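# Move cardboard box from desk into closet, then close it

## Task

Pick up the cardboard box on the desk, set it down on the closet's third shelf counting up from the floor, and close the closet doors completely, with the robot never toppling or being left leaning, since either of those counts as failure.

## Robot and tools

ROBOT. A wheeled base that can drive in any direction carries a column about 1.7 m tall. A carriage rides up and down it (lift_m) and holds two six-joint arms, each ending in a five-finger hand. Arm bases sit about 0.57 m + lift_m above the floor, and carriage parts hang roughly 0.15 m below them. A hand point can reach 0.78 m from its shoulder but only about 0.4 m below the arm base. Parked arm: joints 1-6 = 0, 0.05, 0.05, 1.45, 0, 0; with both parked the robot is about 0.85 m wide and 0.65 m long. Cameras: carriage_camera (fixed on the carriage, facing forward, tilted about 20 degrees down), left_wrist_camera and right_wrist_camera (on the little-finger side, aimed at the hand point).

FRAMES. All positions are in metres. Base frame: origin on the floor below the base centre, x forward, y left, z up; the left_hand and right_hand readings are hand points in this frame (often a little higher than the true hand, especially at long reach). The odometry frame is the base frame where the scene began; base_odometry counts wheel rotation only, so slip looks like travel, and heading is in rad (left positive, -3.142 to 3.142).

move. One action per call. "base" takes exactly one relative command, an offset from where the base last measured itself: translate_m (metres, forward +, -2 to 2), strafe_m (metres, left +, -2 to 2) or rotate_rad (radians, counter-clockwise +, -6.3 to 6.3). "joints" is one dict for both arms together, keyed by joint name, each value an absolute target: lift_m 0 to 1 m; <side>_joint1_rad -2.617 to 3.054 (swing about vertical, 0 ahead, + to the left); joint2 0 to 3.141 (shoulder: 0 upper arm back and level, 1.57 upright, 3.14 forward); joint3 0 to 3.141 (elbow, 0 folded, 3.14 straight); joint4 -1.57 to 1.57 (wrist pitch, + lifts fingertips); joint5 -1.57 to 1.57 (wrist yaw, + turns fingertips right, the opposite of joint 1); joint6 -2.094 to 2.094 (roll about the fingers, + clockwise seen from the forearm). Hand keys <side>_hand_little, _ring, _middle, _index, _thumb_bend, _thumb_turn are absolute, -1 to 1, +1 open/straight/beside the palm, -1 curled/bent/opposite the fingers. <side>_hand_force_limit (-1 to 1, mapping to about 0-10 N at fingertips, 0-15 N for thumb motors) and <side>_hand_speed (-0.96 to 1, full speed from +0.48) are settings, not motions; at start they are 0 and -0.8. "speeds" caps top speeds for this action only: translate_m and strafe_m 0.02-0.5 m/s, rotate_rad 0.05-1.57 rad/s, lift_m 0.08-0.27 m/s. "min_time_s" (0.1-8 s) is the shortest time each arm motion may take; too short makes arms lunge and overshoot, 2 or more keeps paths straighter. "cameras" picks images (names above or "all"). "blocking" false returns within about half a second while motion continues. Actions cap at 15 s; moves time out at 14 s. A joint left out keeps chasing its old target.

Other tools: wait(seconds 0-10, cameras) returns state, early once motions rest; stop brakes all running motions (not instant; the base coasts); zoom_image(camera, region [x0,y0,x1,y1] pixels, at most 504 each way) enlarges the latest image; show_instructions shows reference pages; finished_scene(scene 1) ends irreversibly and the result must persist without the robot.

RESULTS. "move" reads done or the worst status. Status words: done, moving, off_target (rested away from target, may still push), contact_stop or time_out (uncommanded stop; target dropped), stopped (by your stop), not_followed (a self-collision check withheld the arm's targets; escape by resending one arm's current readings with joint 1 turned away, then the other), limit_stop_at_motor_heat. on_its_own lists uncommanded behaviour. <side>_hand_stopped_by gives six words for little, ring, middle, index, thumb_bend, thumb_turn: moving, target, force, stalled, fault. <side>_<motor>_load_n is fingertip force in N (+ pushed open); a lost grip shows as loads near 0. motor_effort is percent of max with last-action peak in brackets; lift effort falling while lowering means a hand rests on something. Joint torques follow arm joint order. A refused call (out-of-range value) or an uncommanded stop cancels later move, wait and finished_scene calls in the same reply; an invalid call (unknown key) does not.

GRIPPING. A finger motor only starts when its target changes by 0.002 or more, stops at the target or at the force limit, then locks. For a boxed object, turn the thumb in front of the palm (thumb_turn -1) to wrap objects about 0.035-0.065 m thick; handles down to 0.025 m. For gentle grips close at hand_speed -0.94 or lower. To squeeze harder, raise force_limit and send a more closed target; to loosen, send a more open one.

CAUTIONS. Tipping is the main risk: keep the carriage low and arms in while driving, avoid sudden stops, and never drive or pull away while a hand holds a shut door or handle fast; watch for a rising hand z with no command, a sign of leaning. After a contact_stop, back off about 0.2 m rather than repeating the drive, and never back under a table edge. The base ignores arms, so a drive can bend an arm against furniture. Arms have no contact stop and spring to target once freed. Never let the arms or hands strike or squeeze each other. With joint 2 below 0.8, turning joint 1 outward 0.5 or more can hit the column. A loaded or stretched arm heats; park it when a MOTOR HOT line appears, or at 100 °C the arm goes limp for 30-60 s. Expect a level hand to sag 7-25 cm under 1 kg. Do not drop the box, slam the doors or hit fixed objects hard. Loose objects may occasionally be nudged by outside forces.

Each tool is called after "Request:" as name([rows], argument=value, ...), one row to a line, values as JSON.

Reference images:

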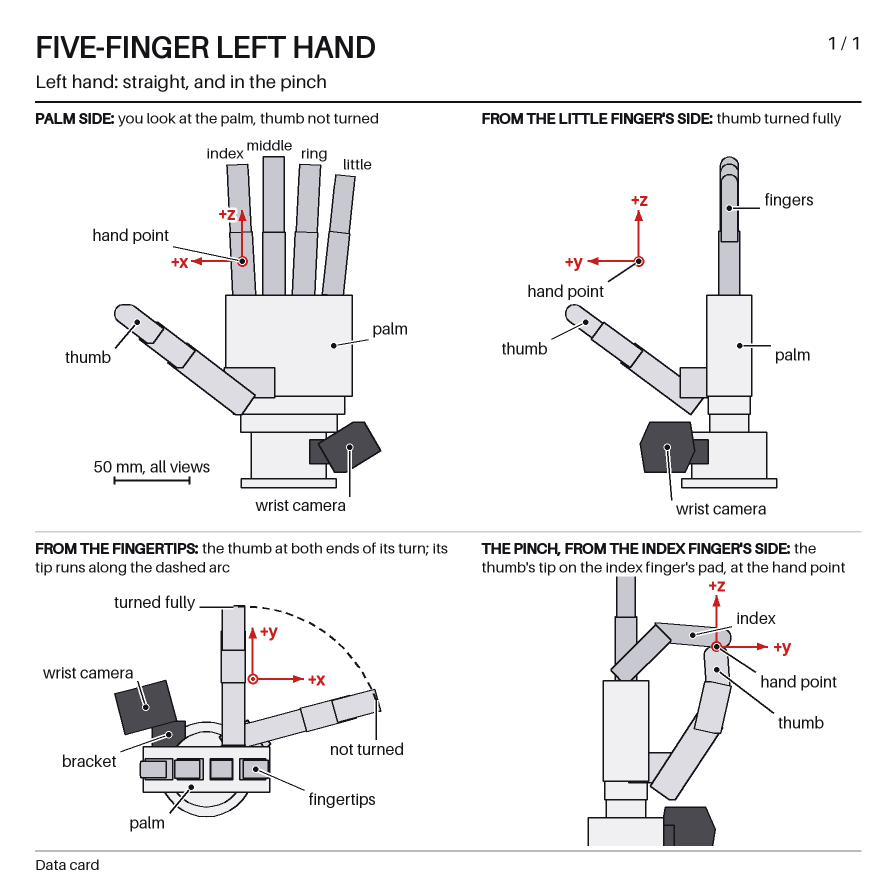

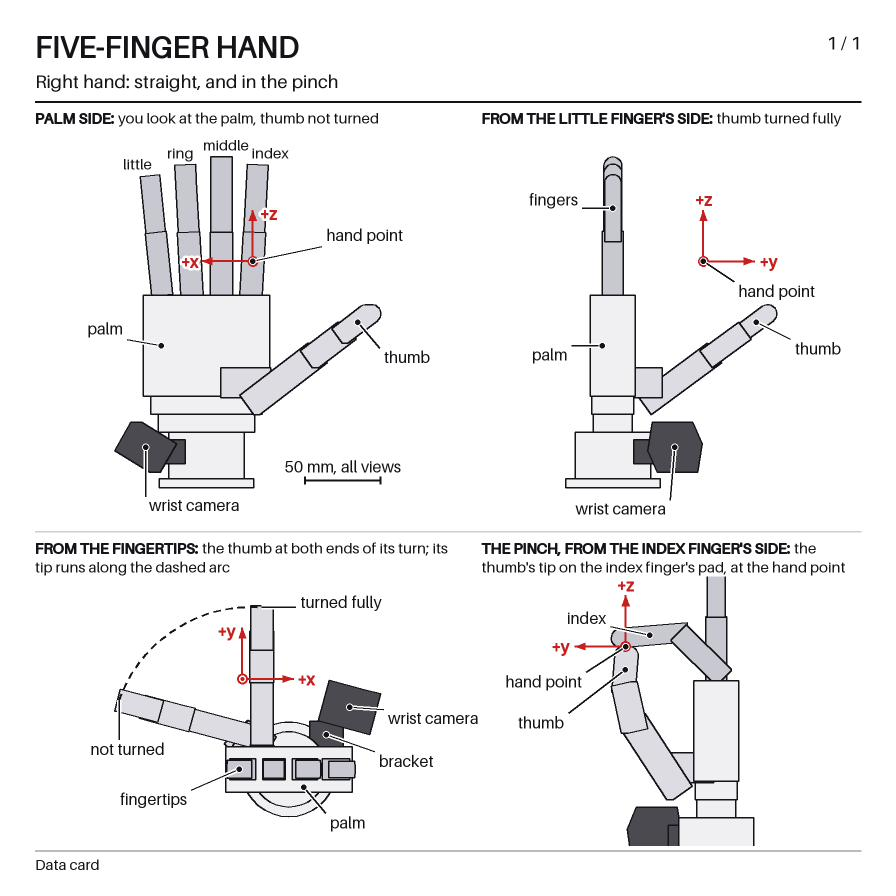

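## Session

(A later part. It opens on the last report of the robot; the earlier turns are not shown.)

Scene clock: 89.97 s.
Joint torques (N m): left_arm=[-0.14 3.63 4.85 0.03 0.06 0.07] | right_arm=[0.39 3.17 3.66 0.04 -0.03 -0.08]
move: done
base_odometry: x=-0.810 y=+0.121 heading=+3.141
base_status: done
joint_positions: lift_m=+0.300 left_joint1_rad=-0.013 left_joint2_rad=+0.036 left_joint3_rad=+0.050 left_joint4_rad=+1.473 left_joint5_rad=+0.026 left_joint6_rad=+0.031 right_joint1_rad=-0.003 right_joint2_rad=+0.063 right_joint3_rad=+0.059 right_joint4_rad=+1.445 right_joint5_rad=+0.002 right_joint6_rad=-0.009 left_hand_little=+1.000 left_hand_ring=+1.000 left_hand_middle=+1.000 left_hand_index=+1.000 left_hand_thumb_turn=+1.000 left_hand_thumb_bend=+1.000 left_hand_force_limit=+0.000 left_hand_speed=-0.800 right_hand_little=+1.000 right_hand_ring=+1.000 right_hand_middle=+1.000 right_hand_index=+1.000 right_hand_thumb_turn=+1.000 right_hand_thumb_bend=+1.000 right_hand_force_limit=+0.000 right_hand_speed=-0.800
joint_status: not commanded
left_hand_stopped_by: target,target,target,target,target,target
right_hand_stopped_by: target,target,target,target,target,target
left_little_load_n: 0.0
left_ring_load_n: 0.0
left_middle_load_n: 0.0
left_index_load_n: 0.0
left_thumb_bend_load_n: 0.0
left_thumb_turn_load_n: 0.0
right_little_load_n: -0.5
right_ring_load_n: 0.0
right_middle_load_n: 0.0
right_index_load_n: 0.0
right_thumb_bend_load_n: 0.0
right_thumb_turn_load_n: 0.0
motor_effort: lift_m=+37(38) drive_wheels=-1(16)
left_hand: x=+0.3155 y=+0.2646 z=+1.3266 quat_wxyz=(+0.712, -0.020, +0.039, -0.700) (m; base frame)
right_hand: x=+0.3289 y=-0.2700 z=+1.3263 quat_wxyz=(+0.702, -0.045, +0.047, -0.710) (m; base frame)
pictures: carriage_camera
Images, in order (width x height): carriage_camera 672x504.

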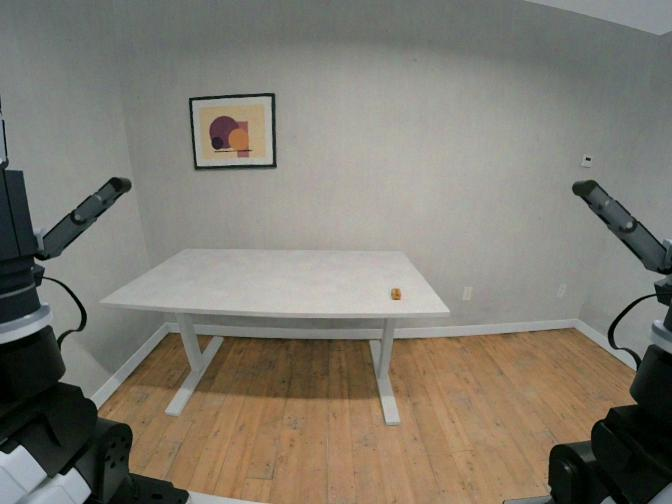

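Request:
move(joints={"lift_m": 0.25, "right_joint1_rad": 0, "right_joint2_rad": 1.2, "right_joint3_rad": 0.98, "right_joint4_rad": -0.08, "right_joint5_rad": 0, "right_joint6_rad": 0, "right_hand_thumb_turn": -1, "right_hand_thumb_bend": 0.6, "right_hand_index": 0.5, "right_hand_middle": 0.5, "right_hand_ring": 0.5, "right_hand_little": 0.5}, base={"translate_m": 0.2}, cameras=["carriage_camera", "right_wrist_camera"])

Scene clock: 96.43 s.
Joint torques (N m): left_arm=[-0.17 3.52 4.85 0.04 0.07 0.07] | right_arm=[0.2 -4.11 8.72 2.06 -0.04 -0.07]
move: done
base_odometry: x=-1.010 y=+0.121 heading=+3.142
base_status: done
joint_positions: lift_m=+0.250 left_joint1_rad=-0.013 left_joint2_rad=+0.036 left_joint3_rad=+0.050 left_joint4_rad=+1.473 left_joint5_rad=+0.026 left_joint6_rad=+0.031 right_joint1_rad=-0.003 right_joint2_rad=+1.192 right_joint3_rad=+0.949 right_joint4_rad=-0.068 right_joint5_rad=+0.002 right_joint6_rad=-0.009 left_hand_little=+1.000 left_hand_ring=+1.000 left_hand_middle=+1.000 left_hand_index=+1.000 left_hand_thumb_turn=+1.000 left_hand_thumb_bend=+1.000 left_hand_force_limit=+0.000 left_hand_speed=-0.800 right_hand_little=+0.500 right_hand_ring=+0.500 right_hand_middle=+0.500 right_hand_index=+0.500 right_hand_thumb_turn=-1.000 right_hand_thumb_bend=+0.600 right_hand_force_limit=+0.000 right_hand_speed=-0.800
joint_status: all done
left_hand_stopped_by: target,target,target,target,target,target
right_hand_stopped_by: target,target,target,target,target,target
left_little_load_n: 0.0
left_ring_load_n: 0.0
left_middle_load_n: 0.0
left_index_load_n: 0.0
left_thumb_bend_load_n: 0.0
left_thumb_turn_load_n: 0.0
right_little_load_n: 0.0
right_ring_load_n: 0.0
right_middle_load_n: 0.0
right_index_load_n: 0.0
right_thumb_bend_load_n: 0.0
right_thumb_turn_load_n: 0.0
motor_effort: lift_m=+31(33) drive_wheels=-1(14)
left_hand: x=+0.3155 y=+0.2646 z=+1.2771 quat_wxyz=(+0.712, -0.020, +0.039, -0.700) (m; base frame)
right_hand: x=+0.6441 y=-0.2707 z=+1.0483 quat_wxyz=(+0.414, -0.572, +0.570, -0.420) (m; base frame)
pictures: carriage_camera, right_wrist_camera
Images, in order (width x height): carriage_camera 672x504, right_wrist_camera 672x504.

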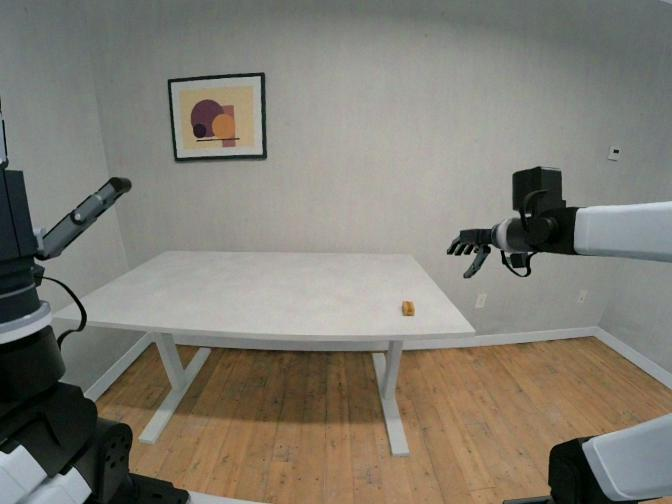

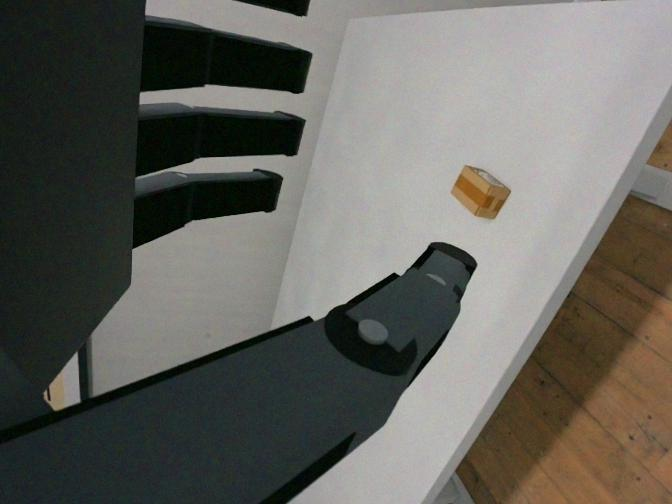

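Request:
zoom_image(camera="carriage_camera", region=[370, 280, 450, 340])

Request:
zoom_image(camera="right_wrist_camera", region=[420, 140, 540, 240])

Scaled by 6.300 from the camera's 672x504 image, which has a finer 960x720 frame.

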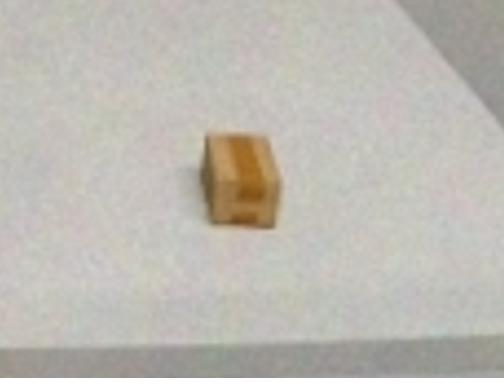

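Scaled by 4.200 from the camera's 672x504 image, which has a finer 960x720 frame.

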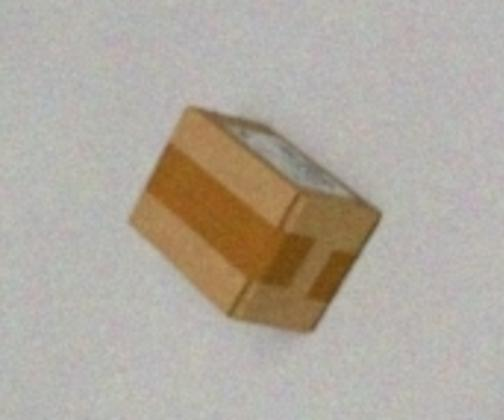

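Request:
move(joints={"lift_m": 0.2, "right_joint1_rad": 0, "right_joint2_rad": 1.1, "right_joint3_rad": 0.83, "right_joint4_rad": -0.2, "right_joint5_rad": 0, "right_joint6_rad": 0, "right_hand_thumb_bend": 0.8}, base={"translate_m": 0.25}, cameras=["carriage_camera", "right_wrist_camera"])

Request:
zoom_image(camera="carriage_camera", region=[370, 240, 530, 360])

Scene clock: 105.30 s.
Joint torques (N m): left_arm=[-0.16 3.56 4.71 0.03 0.08 0.06] | right_arm=[0.2 -5.81 5.86 2.05 -0.09 -0.05]
move: done
base_odometry: x=-1.260 y=+0.121 heading=-3.141
base_status: done
joint_positions: lift_m=+0.200 left_joint1_rad=-0.013 left_joint2_rad=+0.036 left_joint3_rad=+0.050 left_joint4_rad=+1.473 left_joint5_rad=+0.026 left_joint6_rad=+0.031 right_joint1_rad=-0.003 right_joint2_rad=+1.116 right_joint3_rad=+0.834 right_joint4_rad=-0.194 right_joint5_rad=+0.002 right_joint6_rad=-0.009 left_hand_little=+1.000 left_hand_ring=+1.000 left_hand_middle=+1.000 left_hand_index=+1.000 left_hand_thumb_turn=+1.000 left_hand_thumb_bend=+1.000 left_hand_force_limit=+0.000 left_hand_speed=-0.800 right_hand_little=+0.500 right_hand_ring=+0.500 right_hand_middle=+0.500 right_hand_index=+0.500 right_hand_thumb_turn=-1.000 right_hand_thumb_bend=+0.800 right_hand_force_limit=+0.000 right_hand_speed=-0.800
joint_status: all done
left_hand_stopped_by: target,target,target,target,target,target
right_hand_stopped_by: target,target,target,target,target,target
left_little_load_n: 0.0
left_ring_load_n: 0.0
left_middle_load_n: 0.0
left_index_load_n: -0.5
left_thumb_bend_load_n: 0.0
left_thumb_turn_load_n: 0.0
right_little_load_n: 0.0
right_ring_load_n: 0.0
right_middle_load_n: 0.0
right_index_load_n: 0.0
right_thumb_bend_load_n: 0.0
right_thumb_turn_load_n: 0.0
motor_effort: lift_m=+31(33) drive_wheels=-1(14)
left_hand: x=+0.3157 y=+0.2646 z=+1.2270 quat_wxyz=(+0.712, -0.020, +0.039, -0.700) (m; base frame)
right_hand: x=+0.5993 y=-0.2706 z=+0.9429 quat_wxyz=(+0.365, -0.605, +0.602, -0.371) (m; base frame)
pictures: carriage_camera, right_wrist_camera
Images, in order (width x height): carriage_camera 672x504, right_wrist_camera 672x504.

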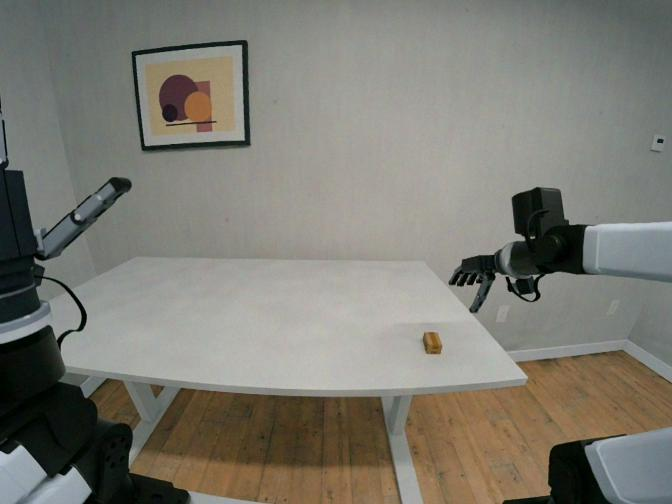

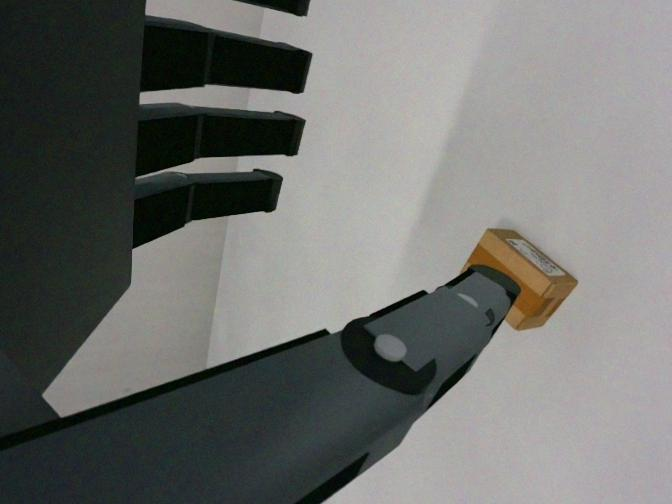

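Scaled by 3.150 from the camera's 672x504 image, which has a finer 960x720 frame.

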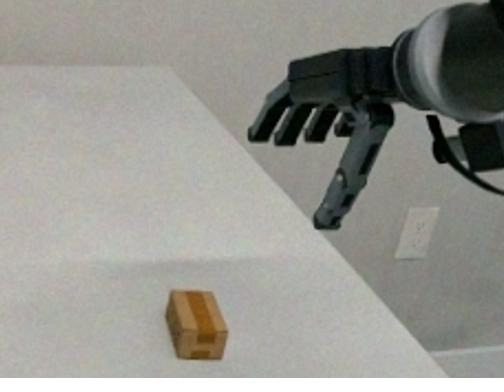

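Request:
move(joints={"lift_m": 0.12}, base={"translate_m": 0.08}, speeds={"translate_m": 0.2}, cameras=["carriage_camera", "right_wrist_camera"])

Request:
zoom_image(camera="carriage_camera", region=[370, 240, 530, 360])

Scene clock: 107.57 s.
Joint torques (N m): left_arm=[-0.17 3.54 4.83 0.05 0.06 0.06] | right_arm=[0.27 -5.03 5.75 2.16 -0.08 -0.02]
move: done
base_odometry: x=-1.340 y=+0.121 heading=-3.141
base_status: done
joint_positions: lift_m=+0.120 left_joint1_rad=-0.013 left_joint2_rad=+0.036 left_joint3_rad=+0.050 left_joint4_rad=+1.473 left_joint5_rad=+0.026 left_joint6_rad=+0.031 right_joint1_rad=-0.003 right_joint2_rad=+1.110 right_joint3_rad=+0.834 right_joint4_rad=-0.202 right_joint5_rad=+0.002 right_joint6_rad=-0.009 left_hand_little=+1.000 left_hand_ring=+1.000 left_hand_middle=+1.000 left_hand_index=+1.000 left_hand_thumb_turn=+1.000 left_hand_thumb_bend=+1.000 left_hand_force_limit=+0.000 left_hand_speed=-0.800 right_hand_little=+0.500 right_hand_ring=+0.500 right_hand_middle=+0.500 right_hand_index=+0.500 right_hand_thumb_turn=-1.000 right_hand_thumb_bend=+0.800 right_hand_force_limit=+0.000 right_hand_speed=-0.800
joint_status: all done
left_hand_stopped_by: target,target,target,target,target,target
right_hand_stopped_by: target,target,target,target,target,target
left_little_load_n: 0.0
left_ring_load_n: 0.0
left_middle_load_n: 0.0
left_index_load_n: 0.0
left_thumb_bend_load_n: 0.0
left_thumb_turn_load_n: -0.5
right_little_load_n: 0.0
right_ring_load_n: 0.0
right_middle_load_n: 0.0
right_index_load_n: 0.0
right_thumb_bend_load_n: 0.0
right_thumb_turn_load_n: 0.0
motor_effort: lift_m=+31(32) drive_wheels=-1(15)
left_hand: x=+0.3155 y=+0.2646 z=+1.1471 quat_wxyz=(+0.712, -0.020, +0.039, -0.700) (m; base frame)
right_hand: x=+0.5976 y=-0.2706 z=+0.8633 quat_wxyz=(+0.365, -0.606, +0.603, -0.370) (m; base frame)
pictures: carriage_camera, right_wrist_camera
Images, in order (width x height): carriage_camera 672x504, right_wrist_camera 672x504.

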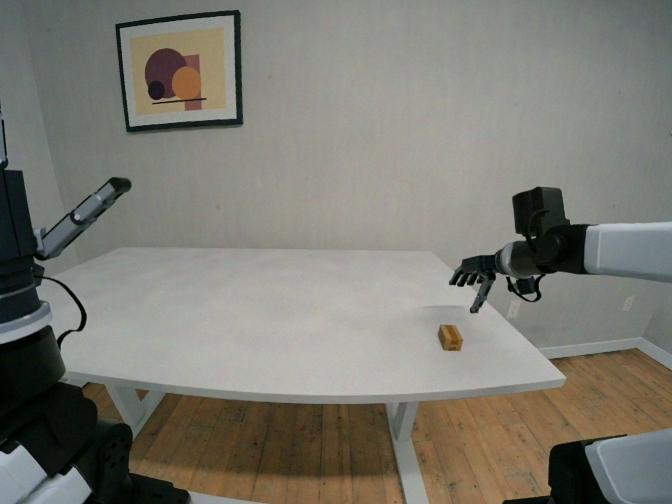

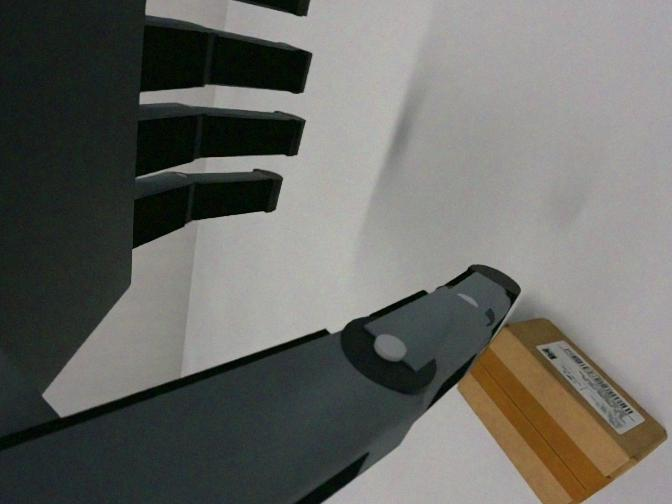

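Scaled by 3.150 from the camera's 672x504 image, which has a finer 960x720 frame.

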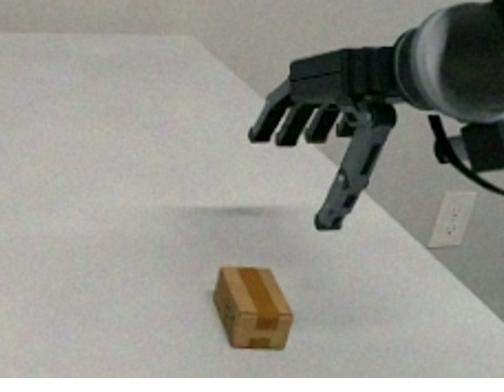

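Request:
move(joints={"lift_m": 0.09}, cameras=["carriage_camera", "right_wrist_camera"])

Request:
zoom_image(camera="carriage_camera", region=[400, 250, 500, 350])

Scene clock: 121.60 s.
Joint torques (N m): left_arm=[-0.17 3.54 4.81 0.04 0.04 0.08] | right_arm=[0.2 -5.2 5.81 2.15 0.03 -0.03]
move: done
base_odometry: x=-1.340 y=+0.121 heading=-3.141
base_status: not commanded
joint_positions: lift_m=+0.090 left_joint1_rad=-0.013 left_joint2_rad=+0.036 left_joint3_rad=+0.050 left_joint4_rad=+1.473 left_joint5_rad=+0.026 left_joint6_rad=+0.031 right_joint1_rad=-0.003 right_joint2_rad=+1.110 right_joint3_rad=+0.834 right_joint4_rad=-0.203 right_joint5_rad=+0.002 right_joint6_rad=-0.009 left_hand_little=+1.000 left_hand_ring=+1.000 left_hand_middle=+1.000 left_hand_index=+1.000 left_hand_thumb_turn=+1.000 left_hand_thumb_bend=+1.000 left_hand_force_limit=+0.000 left_hand_speed=-0.800 right_hand_little=+0.500 right_hand_ring=+0.500 right_hand_middle=+0.500 right_hand_index=+0.500 right_hand_thumb_turn=-1.000 right_hand_thumb_bend=+0.800 right_hand_force_limit=+0.000 right_hand_speed=-0.800
joint_status: all done
left_hand_stopped_by: target,target,target,target,target,target
right_hand_stopped_by: target,target,target,target,target,target
left_little_load_n: 0.0
left_ring_load_n: 0.0
left_middle_load_n: 0.0
left_index_load_n: 0.0
left_thumb_bend_load_n: 0.0
left_thumb_turn_load_n: 0.0
right_little_load_n: 0.0
right_ring_load_n: 0.0
right_middle_load_n: 0.0
right_index_load_n: 0.0
right_thumb_bend_load_n: 0.0
right_thumb_turn_load_n: 0.0
motor_effort: lift_m=+31(33) drive_wheels=+0(1)
left_hand: x=+0.3155 y=+0.2646 z=+1.1171 quat_wxyz=(+0.712, -0.020, +0.039, -0.700) (m; base frame)
right_hand: x=+0.5975 y=-0.2706 z=+0.8332 quat_wxyz=(+0.365, -0.606, +0.603, -0.370) (m; base frame)
pictures: carriage_camera, right_wrist_camera
Images, in order (width x height): carriage_camera 672x504, right_wrist_camera 672x504.

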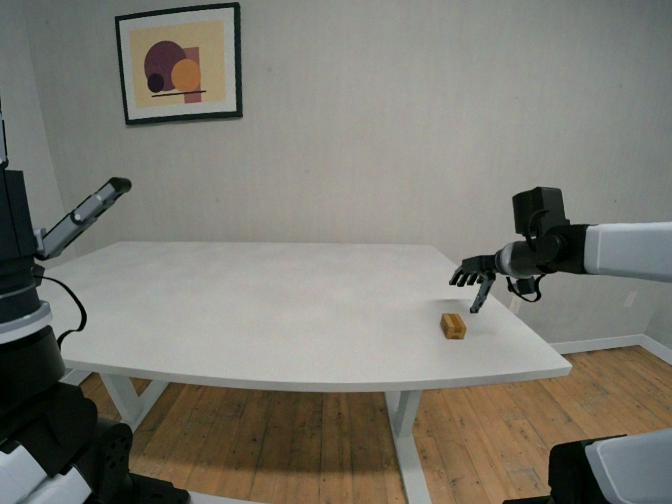

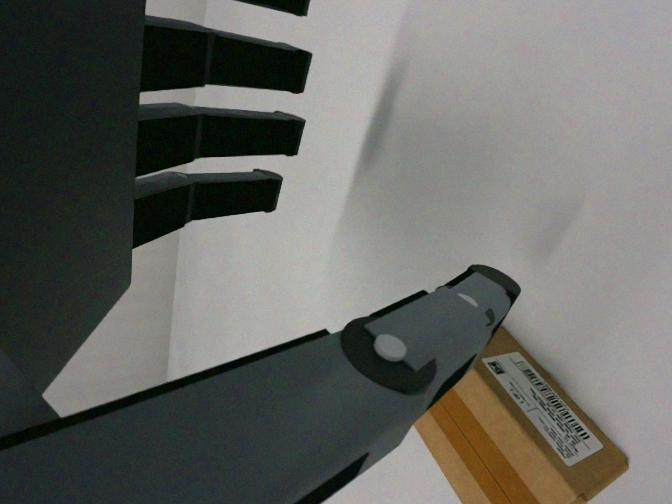

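Scaled by 5.040 from the camera's 672x504 image, which has a finer 960x720 frame.

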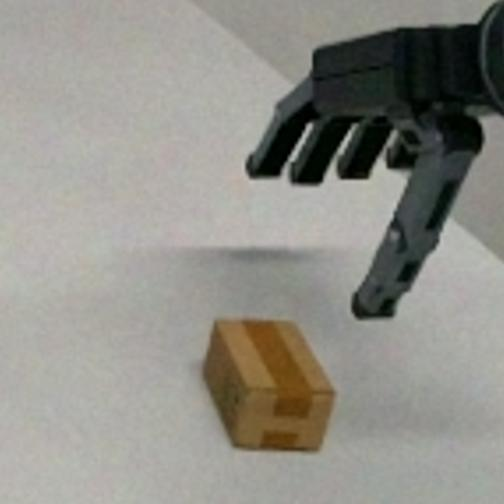

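Request:
move(base={"translate_m": -0.06}, cameras=["right_wrist_camera"])

Request:
move(base={"strafe_m": 0.05}, cameras=["carriage_camera", "right_wrist_camera"])

Request:
zoom_image(camera="carriage_camera", region=[400, 250, 500, 350])

Scene clock: 137.00 s.
Joint torques (N m): left_arm=[-0.12 3.67 4.83 0.03 0.04 0.09] | right_arm=[0.18 -5.05 6.02 2.09 -0.05 -0.08]
move: done
base_odometry: x=-1.280 y=+0.121 heading=+3.141
base_status: done
joint_positions: lift_m=+0.090 left_joint1_rad=-0.013 left_joint2_rad=+0.036 left_joint3_rad=+0.050 left_joint4_rad=+1.475 left_joint5_rad=+0.026 left_joint6_rad=+0.031 right_joint1_rad=-0.003 right_joint2_rad=+1.110 right_joint3_rad=+0.834 right_joint4_rad=-0.203 right_joint5_rad=+0.002 right_joint6_rad=-0.009 left_hand_little=+1.000 left_hand_ring=+1.000 left_hand_middle=+1.000 left_hand_index=+1.000 left_hand_thumb_turn=+1.000 left_hand_thumb_bend=+1.000 left_hand_force_limit=+0.000 left_hand_speed=-0.800 right_hand_little=+0.500 right_hand_ring=+0.500 right_hand_middle=+0.500 right_hand_index=+0.500 right_hand_thumb_turn=-1.000 right_hand_thumb_bend=+0.800 right_hand_force_limit=+0.000 right_hand_speed=-0.800
joint_status: not commanded
left_hand_stopped_by: target,target,target,target,target,target
right_hand_stopped_by: target,target,target,target,target,target
left_little_load_n: 0.0
left_ring_load_n: 0.0
left_middle_load_n: 0.0
left_index_load_n: 0.0
left_thumb_bend_load_n: 0.0
left_thumb_turn_load_n: 0.0
right_little_load_n: 0.0
right_ring_load_n: 0.0
right_middle_load_n: 0.0
right_index_load_n: 0.0
right_thumb_bend_load_n: 0.0
right_thumb_turn_load_n: 0.0
motor_effort: lift_m=+31(31) drive_wheels=+5(10)
left_hand: x=+0.3151 y=+0.2646 z=+1.1172 quat_wxyz=(+0.712, -0.019, +0.039, -0.700) (m; base frame)
right_hand: x=+0.5975 y=-0.2706 z=+0.8332 quat_wxyz=(+0.365, -0.606, +0.603, -0.370) (m; base frame)
pictures: right_wrist_camera
Images, in order (width x height): right_wrist_camera 672x504.

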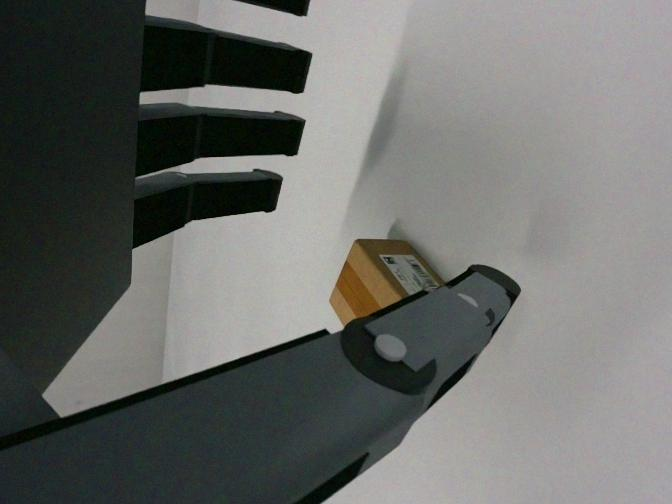

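Scene clock: 138.20 s.
Joint torques (N m): left_arm=[-0.17 3.6 4.78 0 0.07 0.07] | right_arm=[0.16 -5.14 5.98 2.17 -0.06 -0.06]
move: done
base_odometry: x=-1.280 y=+0.071 heading=+3.141
base_status: done
joint_positions: lift_m=+0.090 left_joint1_rad=-0.013 left_joint2_rad=+0.036 left_joint3_rad=+0.050 left_joint4_rad=+1.475 left_joint5_rad=+0.026 left_joint6_rad=+0.031 right_joint1_rad=-0.002 right_joint2_rad=+1.110 right_joint3_rad=+0.834 right_joint4_rad=-0.203 right_joint5_rad=+0.002 right_joint6_rad=-0.008 left_hand_little=+1.000 left_hand_ring=+1.000 left_hand_middle=+1.000 left_hand_index=+1.000 left_hand_thumb_turn=+1.000 left_hand_thumb_bend=+1.000 left_hand_force_limit=+0.000 left_hand_speed=-0.800 right_hand_little=+0.500 right_hand_ring=+0.500 right_hand_middle=+0.500 right_hand_index=+0.500 right_hand_thumb_turn=-1.000 right_hand_thumb_bend=+0.800 right_hand_force_limit=+0.000 right_hand_speed=-0.800
joint_status: not commanded
left_hand_stopped_by: target,target,target,target,target,target
right_hand_stopped_by: target,target,target,target,target,target
left_little_load_n: 0.0
left_ring_load_n: 0.0
left_middle_load_n: 0.0
left_index_load_n: 0.0
left_thumb_bend_load_n: 0.0
left_thumb_turn_load_n: 0.0
right_little_load_n: 0.0
right_ring_load_n: 0.0
right_middle_load_n: 0.0
right_index_load_n: 0.0
right_thumb_bend_load_n: 0.0
right_thumb_turn_load_n: 0.0
motor_effort: lift_m=+31(32) drive_wheels=-1(13)
left_hand: x=+0.3150 y=+0.2646 z=+1.1172 quat_wxyz=(+0.713, -0.019, +0.038, -0.700) (m; base frame)
right_hand: x=+0.5974 y=-0.2702 z=+0.8332 quat_wxyz=(+0.365, -0.606, +0.603, -0.370) (m; base frame)
pictures: carriage_camera, right_wrist_camera
Images, in order (width x height): carriage_camera 672x504, right_wrist_camera 672x504.

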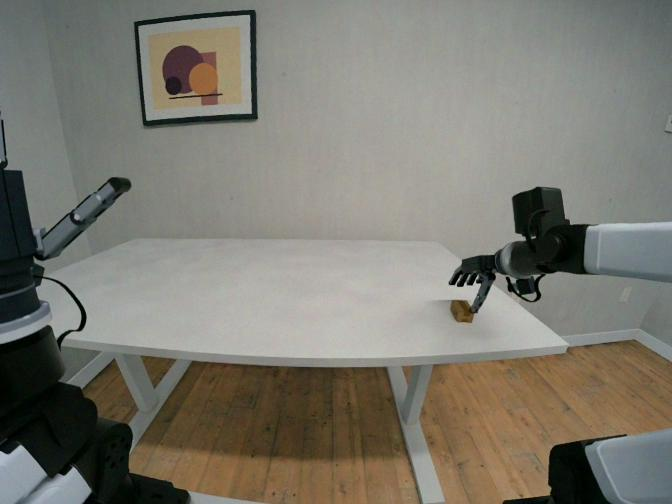

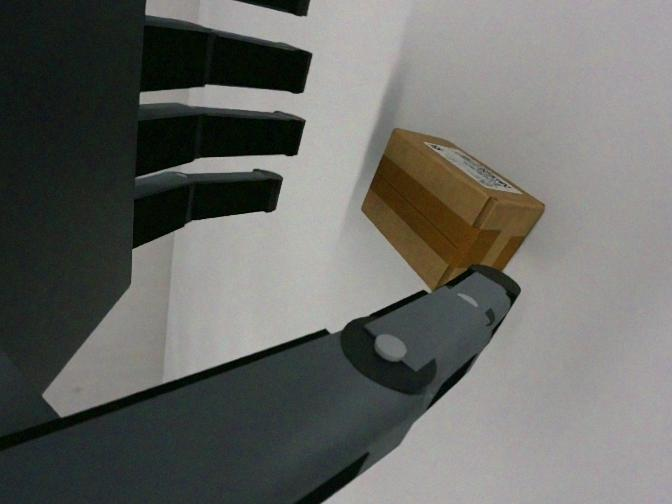

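Scaled by 5.040 from the camera's 672x504 image, which has a finer 960x720 frame.

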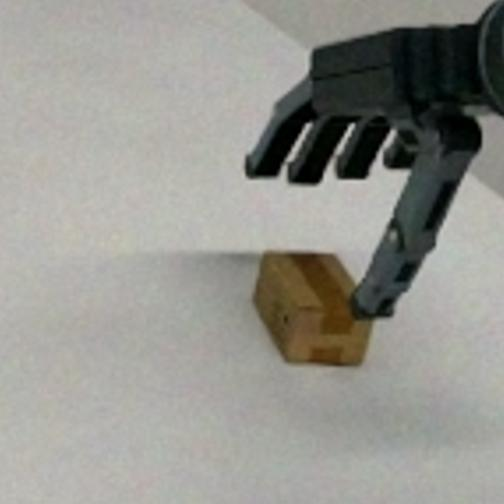

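Request:
move(cameras=["carriage_camera","right_wrist_camera"])

Scene clock: 140.80 s.
Joint torques (N m): left_arm=[-0.2 3.56 4.77 0 0.04 0.06] | right_arm=[0.17 -5.07 5.93 2.14 -0.02 -0.06]
base_odometry: x=-1.280 y=+0.071 heading=+3.141
base_status: done
joint_positions: lift_m=+0.090 left_joint1_rad=-0.013 left_joint2_rad=+0.036 left_joint3_rad=+0.050 left_joint4_rad=+1.475 left_joint5_rad=+0.026 left_joint6_rad=+0.031 right_joint1_rad=-0.002 right_joint2_rad=+1.110 right_joint3_rad=+0.834 right_joint4_rad=-0.203 right_joint5_rad=+0.002 right_joint6_rad=-0.008 left_hand_little=+1.000 left_hand_ring=+1.000 left_hand_middle=+1.000 left_hand_index=+1.000 left_hand_thumb_turn=+1.000 left_hand_thumb_bend=+1.000 left_hand_force_limit=+0.000 left_hand_speed=-0.800 right_hand_little=+0.500 right_hand_ring=+0.500 right_hand_middle=+0.500 right_hand_index=+0.500 right_hand_thumb_turn=-1.000 right_hand_thumb_bend=+0.800 right_hand_force_limit=+0.000 right_hand_speed=-0.800
joint_status: not commanded
left_hand_stopped_by: target,target,target,target,target,target
right_hand_stopped_by: target,target,target,target,target,target
left_little_load_n: 0.0
left_ring_load_n: 0.0
left_middle_load_n: 0.0
left_index_load_n: 0.0
left_thumb_bend_load_n: 0.0
left_thumb_turn_load_n: 0.0
right_little_load_n: 0.0
right_ring_load_n: 0.0
right_middle_load_n: 0.0
right_index_load_n: 0.0
right_thumb_bend_load_n: 0.0
right_thumb_turn_load_n: 0.0
motor_effort: lift_m=+30(32) drive_wheels=-1(13)
left_hand: x=+0.3150 y=+0.2646 z=+1.1172 quat_wxyz=(+0.713, -0.019, +0.038, -0.700) (m; base frame)
right_hand: x=+0.5974 y=-0.2702 z=+0.8332 quat_wxyz=(+0.365, -0.606, +0.603, -0.370) (m; base frame)
pictures: carriage_camera, right_wrist_camera
Images, in order (width x height): carriage_camera 672x504, right_wrist_camera 672x504.

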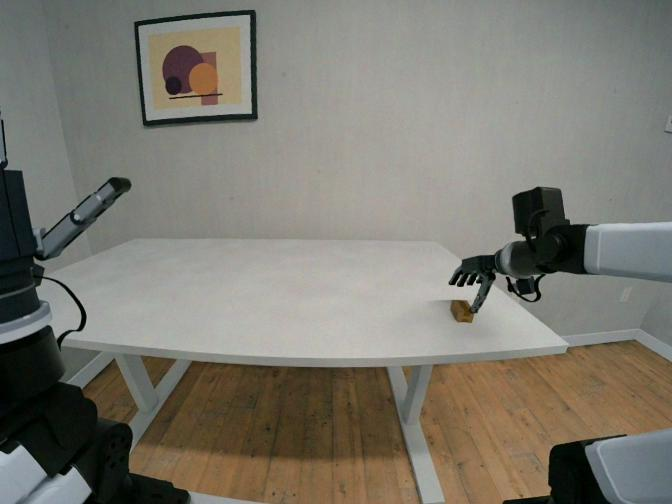

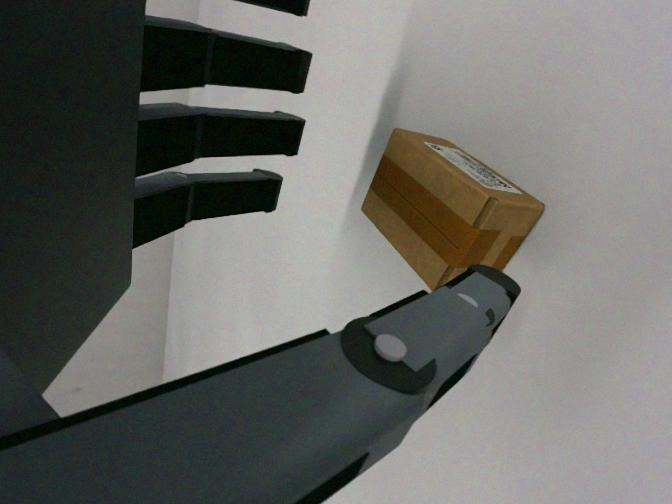

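Request:
zoom_image(camera="right_wrist_camera", region=[340, 100, 580, 320])

Request:
zoom_image(camera="carriage_camera", region=[420, 230, 560, 350])

Scaled by 2.100 from the camera's 672x504 image, which has a finer 960x720 frame.

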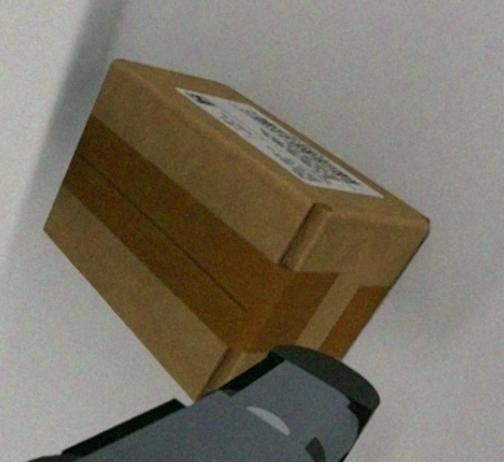

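Scaled by 3.600 from the camera's 672x504 image, which has a finer 960x720 frame.

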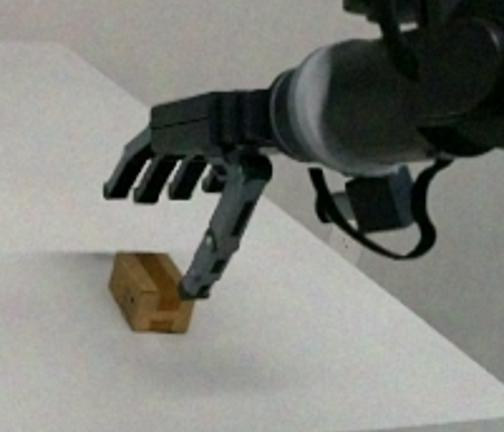

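Request:
move(base={"translate_m": 0.012}, speeds={"translate_m": 0.05}, joints={"right_hand_index":0.6,"right_hand_middle":0.6,"right_hand_ring":0.7,"right_hand_little":0.7,"right_hand_thumb_bend":0.95})

Request:
move(joints={"lift_m":0.055}, speeds={"lift_m":0.08}, cameras=["carriage_camera","right_wrist_camera"])

Scene clock: 145.37 s.
Joint torques (N m): left_arm=[-0.1 3.64 4.77 0.02 0.06 0.06] | right_arm=[0.25 -5.16 5.94 2.17 -0.02 -0.07]
move: done
base_odometry: x=-1.292 y=+0.071 heading=+3.141
base_status: done
joint_positions: lift_m=+0.090 left_joint1_rad=-0.013 left_joint2_rad=+0.036 left_joint3_rad=+0.050 left_joint4_rad=+1.474 left_joint5_rad=+0.026 left_joint6_rad=+0.031 right_joint1_rad=-0.002 right_joint2_rad=+1.110 right_joint3_rad=+0.834 right_joint4_rad=-0.203 right_joint5_rad=+0.002 right_joint6_rad=-0.008 left_hand_little=+1.000 left_hand_ring=+1.000 left_hand_middle=+1.000 left_hand_index=+1.000 left_hand_thumb_turn=+1.000 left_hand_thumb_bend=+1.000 left_hand_force_limit=+0.000 left_hand_speed=-0.800 right_hand_little=+0.700 right_hand_ring=+0.700 right_hand_middle=+0.600 right_hand_index=+0.600 right_hand_thumb_turn=-1.000 right_hand_thumb_bend=+0.950 right_hand_force_limit=+0.000 right_hand_speed=-0.800
joint_status: all done
left_hand_stopped_by: target,target,target,target,target,target
right_hand_stopped_by: target,target,target,target,target,target
left_little_load_n: 0.0
left_ring_load_n: 0.0
left_middle_load_n: 0.0
left_index_load_n: 0.0
left_thumb_bend_load_n: 0.0
left_thumb_turn_load_n: 0.0
right_little_load_n: 0.0
right_ring_load_n: 0.0
right_middle_load_n: 0.0
right_index_load_n: 0.0
right_thumb_bend_load_n: 0.0
right_thumb_turn_load_n: 0.0
motor_effort: lift_m=+30(32) drive_wheels=+5(8)
left_hand: x=+0.3152 y=+0.2646 z=+1.1172 quat_wxyz=(+0.712, -0.019, +0.039, -0.700) (m; base frame)
right_hand: x=+0.5974 y=-0.2702 z=+0.8332 quat_wxyz=(+0.365, -0.606, +0.603, -0.370) (m; base frame)
pictures: none

Scene clock: 146.17 s.
Joint torques (N m): left_arm=[-0.14 3.59 4.66 0.01 0.06 0.07] | right_arm=[0.03 -5 6.24 2.12 -0.06 -0.11]
move: done
base_odometry: x=-1.292 y=+0.071 heading=+3.141
base_status: not commanded
joint_positions: lift_m=+0.055 left_joint1_rad=-0.013 left_joint2_rad=+0.036 left_joint3_rad=+0.050 left_joint4_rad=+1.474 left_joint5_rad=+0.026 left_joint6_rad=+0.031 right_joint1_rad=-0.002 right_joint2_rad=+1.110 right_joint3_rad=+0.834 right_joint4_rad=-0.201 right_joint5_rad=+0.002 right_joint6_rad=-0.008 left_hand_little=+1.000 left_hand_ring=+1.000 left_hand_middle=+1.000 left_hand_index=+1.000 left_hand_thumb_turn=+1.000 left_hand_thumb_bend=+1.000 left_hand_force_limit=+0.000 left_hand_speed=-0.800 right_hand_little=+0.700 right_hand_ring=+0.700 right_hand_middle=+0.600 right_hand_index=+0.600 right_hand_thumb_turn=-1.000 right_hand_thumb_bend=+0.950 right_hand_force_limit=+0.000 right_hand_speed=-0.800
joint_status: all done
left_hand_stopped_by: target,target,target,target,target,target
right_hand_stopped_by: target,target,target,target,target,target
left_little_load_n: 0.0
left_ring_load_n: 0.0
left_middle_load_n: -0.5
left_index_load_n: 0.0
left_thumb_bend_load_n: 0.0
left_thumb_turn_load_n: 0.0
right_little_load_n: 0.0
right_ring_load_n: 0.0
right_middle_load_n: 0.0
right_index_load_n: 0.0
right_thumb_bend_load_n: 0.0
right_thumb_turn_load_n: 0.0
motor_effort: lift_m=+32(34) drive_wheels=+4(5)
left_hand: x=+0.3152 y=+0.2646 z=+1.0822 quat_wxyz=(+0.712, -0.019, +0.039, -0.700) (m; base frame)
right_hand: x=+0.5977 y=-0.2702 z=+0.7985 quat_wxyz=(+0.365, -0.606, +0.602, -0.370) (m; base frame)
pictures: carriage_camera, right_wrist_camera
Images, in order (width x height): carriage_camera 672x504, right_wrist_camera 672x504.

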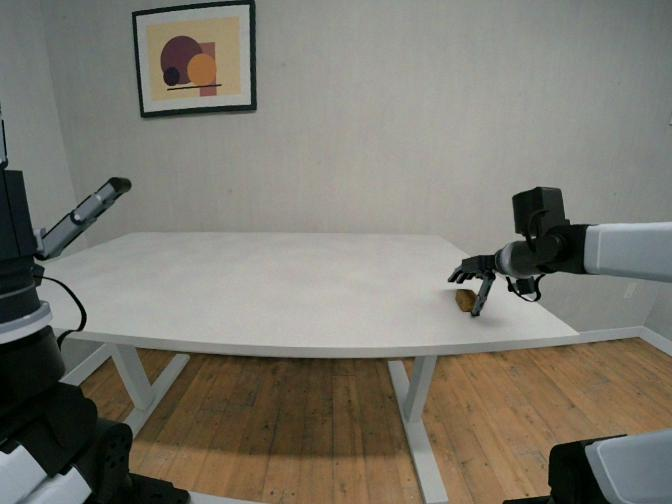

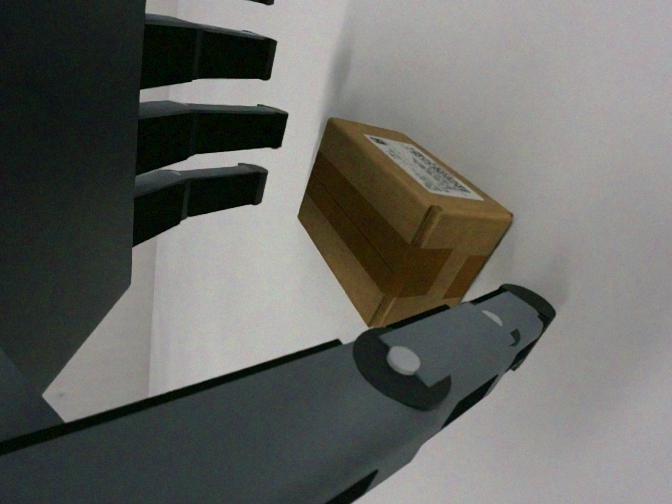

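Request:
move(joints={"lift_m":0.068}, speeds={"lift_m":0.08})

Request:
move(base={"translate_m": -0.011}, speeds={"translate_m": 0.05})

Request:
move(base={"strafe_m": -0.01}, speeds={"strafe_m": 0.05}, joints={"right_hand_thumb_bend":0.8}, cameras=["carriage_camera","right_wrist_camera"])

Scene clock: 150.73 s.
Joint torques (N m): left_arm=[-0.17 3.49 4.83 0.03 0.07 0.08] | right_arm=[0.28 -4.97 5.9 2.11 -0.1 -0.04]
move: done
base_odometry: x=-1.292 y=+0.071 heading=+3.141
base_status: not commanded
joint_positions: lift_m=+0.068 left_joint1_rad=-0.013 left_joint2_rad=+0.036 left_joint3_rad=+0.050 left_joint4_rad=+1.474 left_joint5_rad=+0.026 left_joint6_rad=+0.031 right_joint1_rad=-0.002 right_joint2_rad=+1.110 right_joint3_rad=+0.834 right_joint4_rad=-0.199 right_joint5_rad=+0.002 right_joint6_rad=-0.008 left_hand_little=+1.000 left_hand_ring=+1.000 left_hand_middle=+1.000 left_hand_index=+1.000 left_hand_thumb_turn=+1.000 left_hand_thumb_bend=+1.000 left_hand_force_limit=+0.000 left_hand_speed=-0.800 right_hand_little=+0.700 right_hand_ring=+0.700 right_hand_middle=+0.600 right_hand_index=+0.600 right_hand_thumb_turn=-1.000 right_hand_thumb_bend=+0.950 right_hand_force_limit=+0.000 right_hand_speed=-0.800
joint_status: all done
left_hand_stopped_by: target,target,target,target,target,target
right_hand_stopped_by: target,target,target,target,target,target
left_little_load_n: 0.0
left_ring_load_n: 0.0
left_middle_load_n: 0.0
left_index_load_n: 0.0
left_thumb_bend_load_n: 0.0
left_thumb_turn_load_n: 0.0
right_little_load_n: 0.0
right_ring_load_n: 0.0
right_middle_load_n: 0.0
right_index_load_n: 0.0
right_thumb_bend_load_n: 0.0
right_thumb_turn_load_n: 0.0
motor_effort: lift_m=+35(43) drive_wheels=+4(4)
left_hand: x=+0.3152 y=+0.2646 z=+1.0947 quat_wxyz=(+0.712, -0.019, +0.039, -0.700) (m; base frame)
right_hand: x=+0.5982 y=-0.2702 z=+0.8116 quat_wxyz=(+0.366, -0.605, +0.602, -0.371) (m; base frame)
pictures: none

Scene clock: 151.47 s.
Joint torques (N m): left_arm=[-0.05 3.62 4.79 0.02 0.07 0.07] | right_arm=[0.16 -5.14 5.91 2.09 -0.07 -0.05]
move: done
base_odometry: x=-1.281 y=+0.071 heading=+3.141
base_status: done
joint_positions: lift_m=+0.068 left_joint1_rad=-0.013 left_joint2_rad=+0.036 left_joint3_rad=+0.050 left_joint4_rad=+1.476 left_joint5_rad=+0.026 left_joint6_rad=+0.031 right_joint1_rad=-0.002 right_joint2_rad=+1.110 right_joint3_rad=+0.834 right_joint4_rad=-0.199 right_joint5_rad=+0.002 right_joint6_rad=-0.008 left_hand_little=+1.000 left_hand_ring=+1.000 left_hand_middle=+1.000 left_hand_index=+1.000 left_hand_thumb_turn=+1.000 left_hand_thumb_bend=+1.000 left_hand_force_limit=+0.000 left_hand_speed=-0.800 right_hand_little=+0.700 right_hand_ring=+0.700 right_hand_middle=+0.600 right_hand_index=+0.600 right_hand_thumb_turn=-1.000 right_hand_thumb_bend=+0.950 right_hand_force_limit=+0.000 right_hand_speed=-0.800
joint_status: not commanded
left_hand_stopped_by: target,target,target,target,target,target
right_hand_stopped_by: target,target,target,target,target,target
left_little_load_n: 0.0
left_ring_load_n: 0.0
left_middle_load_n: 0.0
left_index_load_n: 0.0
left_thumb_bend_load_n: 0.0
left_thumb_turn_load_n: 0.0
right_little_load_n: 0.0
right_ring_load_n: 0.0
right_middle_load_n: -0.5
right_index_load_n: 0.0
right_thumb_bend_load_n: 0.0
right_thumb_turn_load_n: 0.0
motor_effort: lift_m=+35(37) drive_wheels=-2(7)
left_hand: x=+0.3149 y=+0.2646 z=+1.0948 quat_wxyz=(+0.713, -0.019, +0.038, -0.700) (m; base frame)
right_hand: x=+0.5982 y=-0.2702 z=+0.8116 quat_wxyz=(+0.366, -0.605, +0.602, -0.371) (m; base frame)
pictures: none

Scene clock: 152.47 s.
Joint torques (N m): left_arm=[-0.21 3.56 4.77 -0.01 0.05 0.08] | right_arm=[0.09 -5.07 5.97 2.11 -0.04 -0.03]
move: done
base_odometry: x=-1.281 y=+0.081 heading=+3.141
base_status: done
joint_positions: lift_m=+0.068 left_joint1_rad=-0.012 left_joint2_rad=+0.036 left_joint3_rad=+0.050 left_joint4_rad=+1.476 left_joint5_rad=+0.026 left_joint6_rad=+0.031 right_joint1_rad=-0.001 right_joint2_rad=+1.110 right_joint3_rad=+0.834 right_joint4_rad=-0.199 right_joint5_rad=+0.002 right_joint6_rad=-0.008 left_hand_little=+1.000 left_hand_ring=+1.000 left_hand_middle=+1.000 left_hand_index=+1.000 left_hand_thumb_turn=+1.000 left_hand_thumb_bend=+1.000 left_hand_force_limit=+0.000 left_hand_speed=-0.800 right_hand_little=+0.700 right_hand_ring=+0.700 right_hand_middle=+0.600 right_hand_index=+0.600 right_hand_thumb_turn=-1.000 right_hand_thumb_bend=+0.800 right_hand_force_limit=+0.000 right_hand_speed=-0.800
joint_status: all done
left_hand_stopped_by: target,target,target,target,target,target
right_hand_stopped_by: target,target,target,target,target,target
left_little_load_n: 0.0
left_ring_load_n: 0.0
left_middle_load_n: 0.0
left_index_load_n: 0.0
left_thumb_bend_load_n: -0.5
left_thumb_turn_load_n: 0.0
right_little_load_n: 0.0
right_ring_load_n: 0.0
right_middle_load_n: 0.0
right_index_load_n: 0.0
right_thumb_bend_load_n: 0.0
right_thumb_turn_load_n: 0.0
motor_effort: lift_m=+35(37) drive_wheels=+3(10)
left_hand: x=+0.3149 y=+0.2646 z=+1.0948 quat_wxyz=(+0.713, -0.019, +0.038, -0.700) (m; base frame)
right_hand: x=+0.5982 y=-0.2702 z=+0.8116 quat_wxyz=(+0.366, -0.605, +0.602, -0.371) (m; base frame)
pictures: carriage_camera, right_wrist_camera
Images, in order (width x height): carriage_camera 672x504, right_wrist_camera 672x504.

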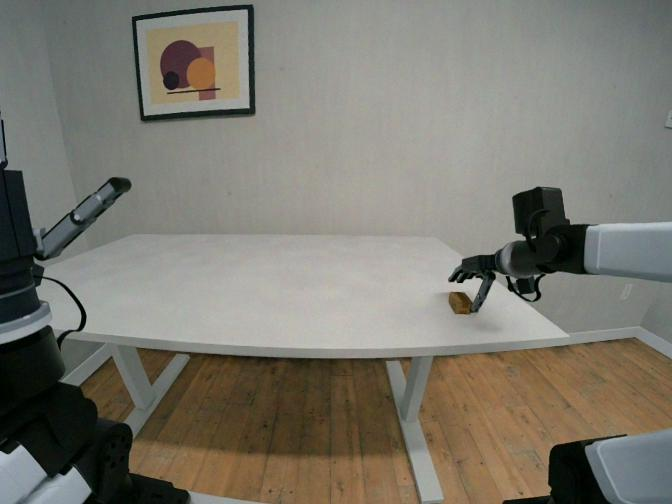

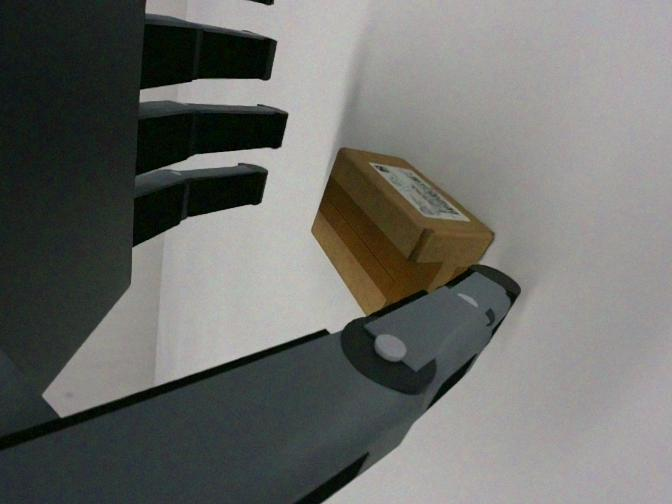

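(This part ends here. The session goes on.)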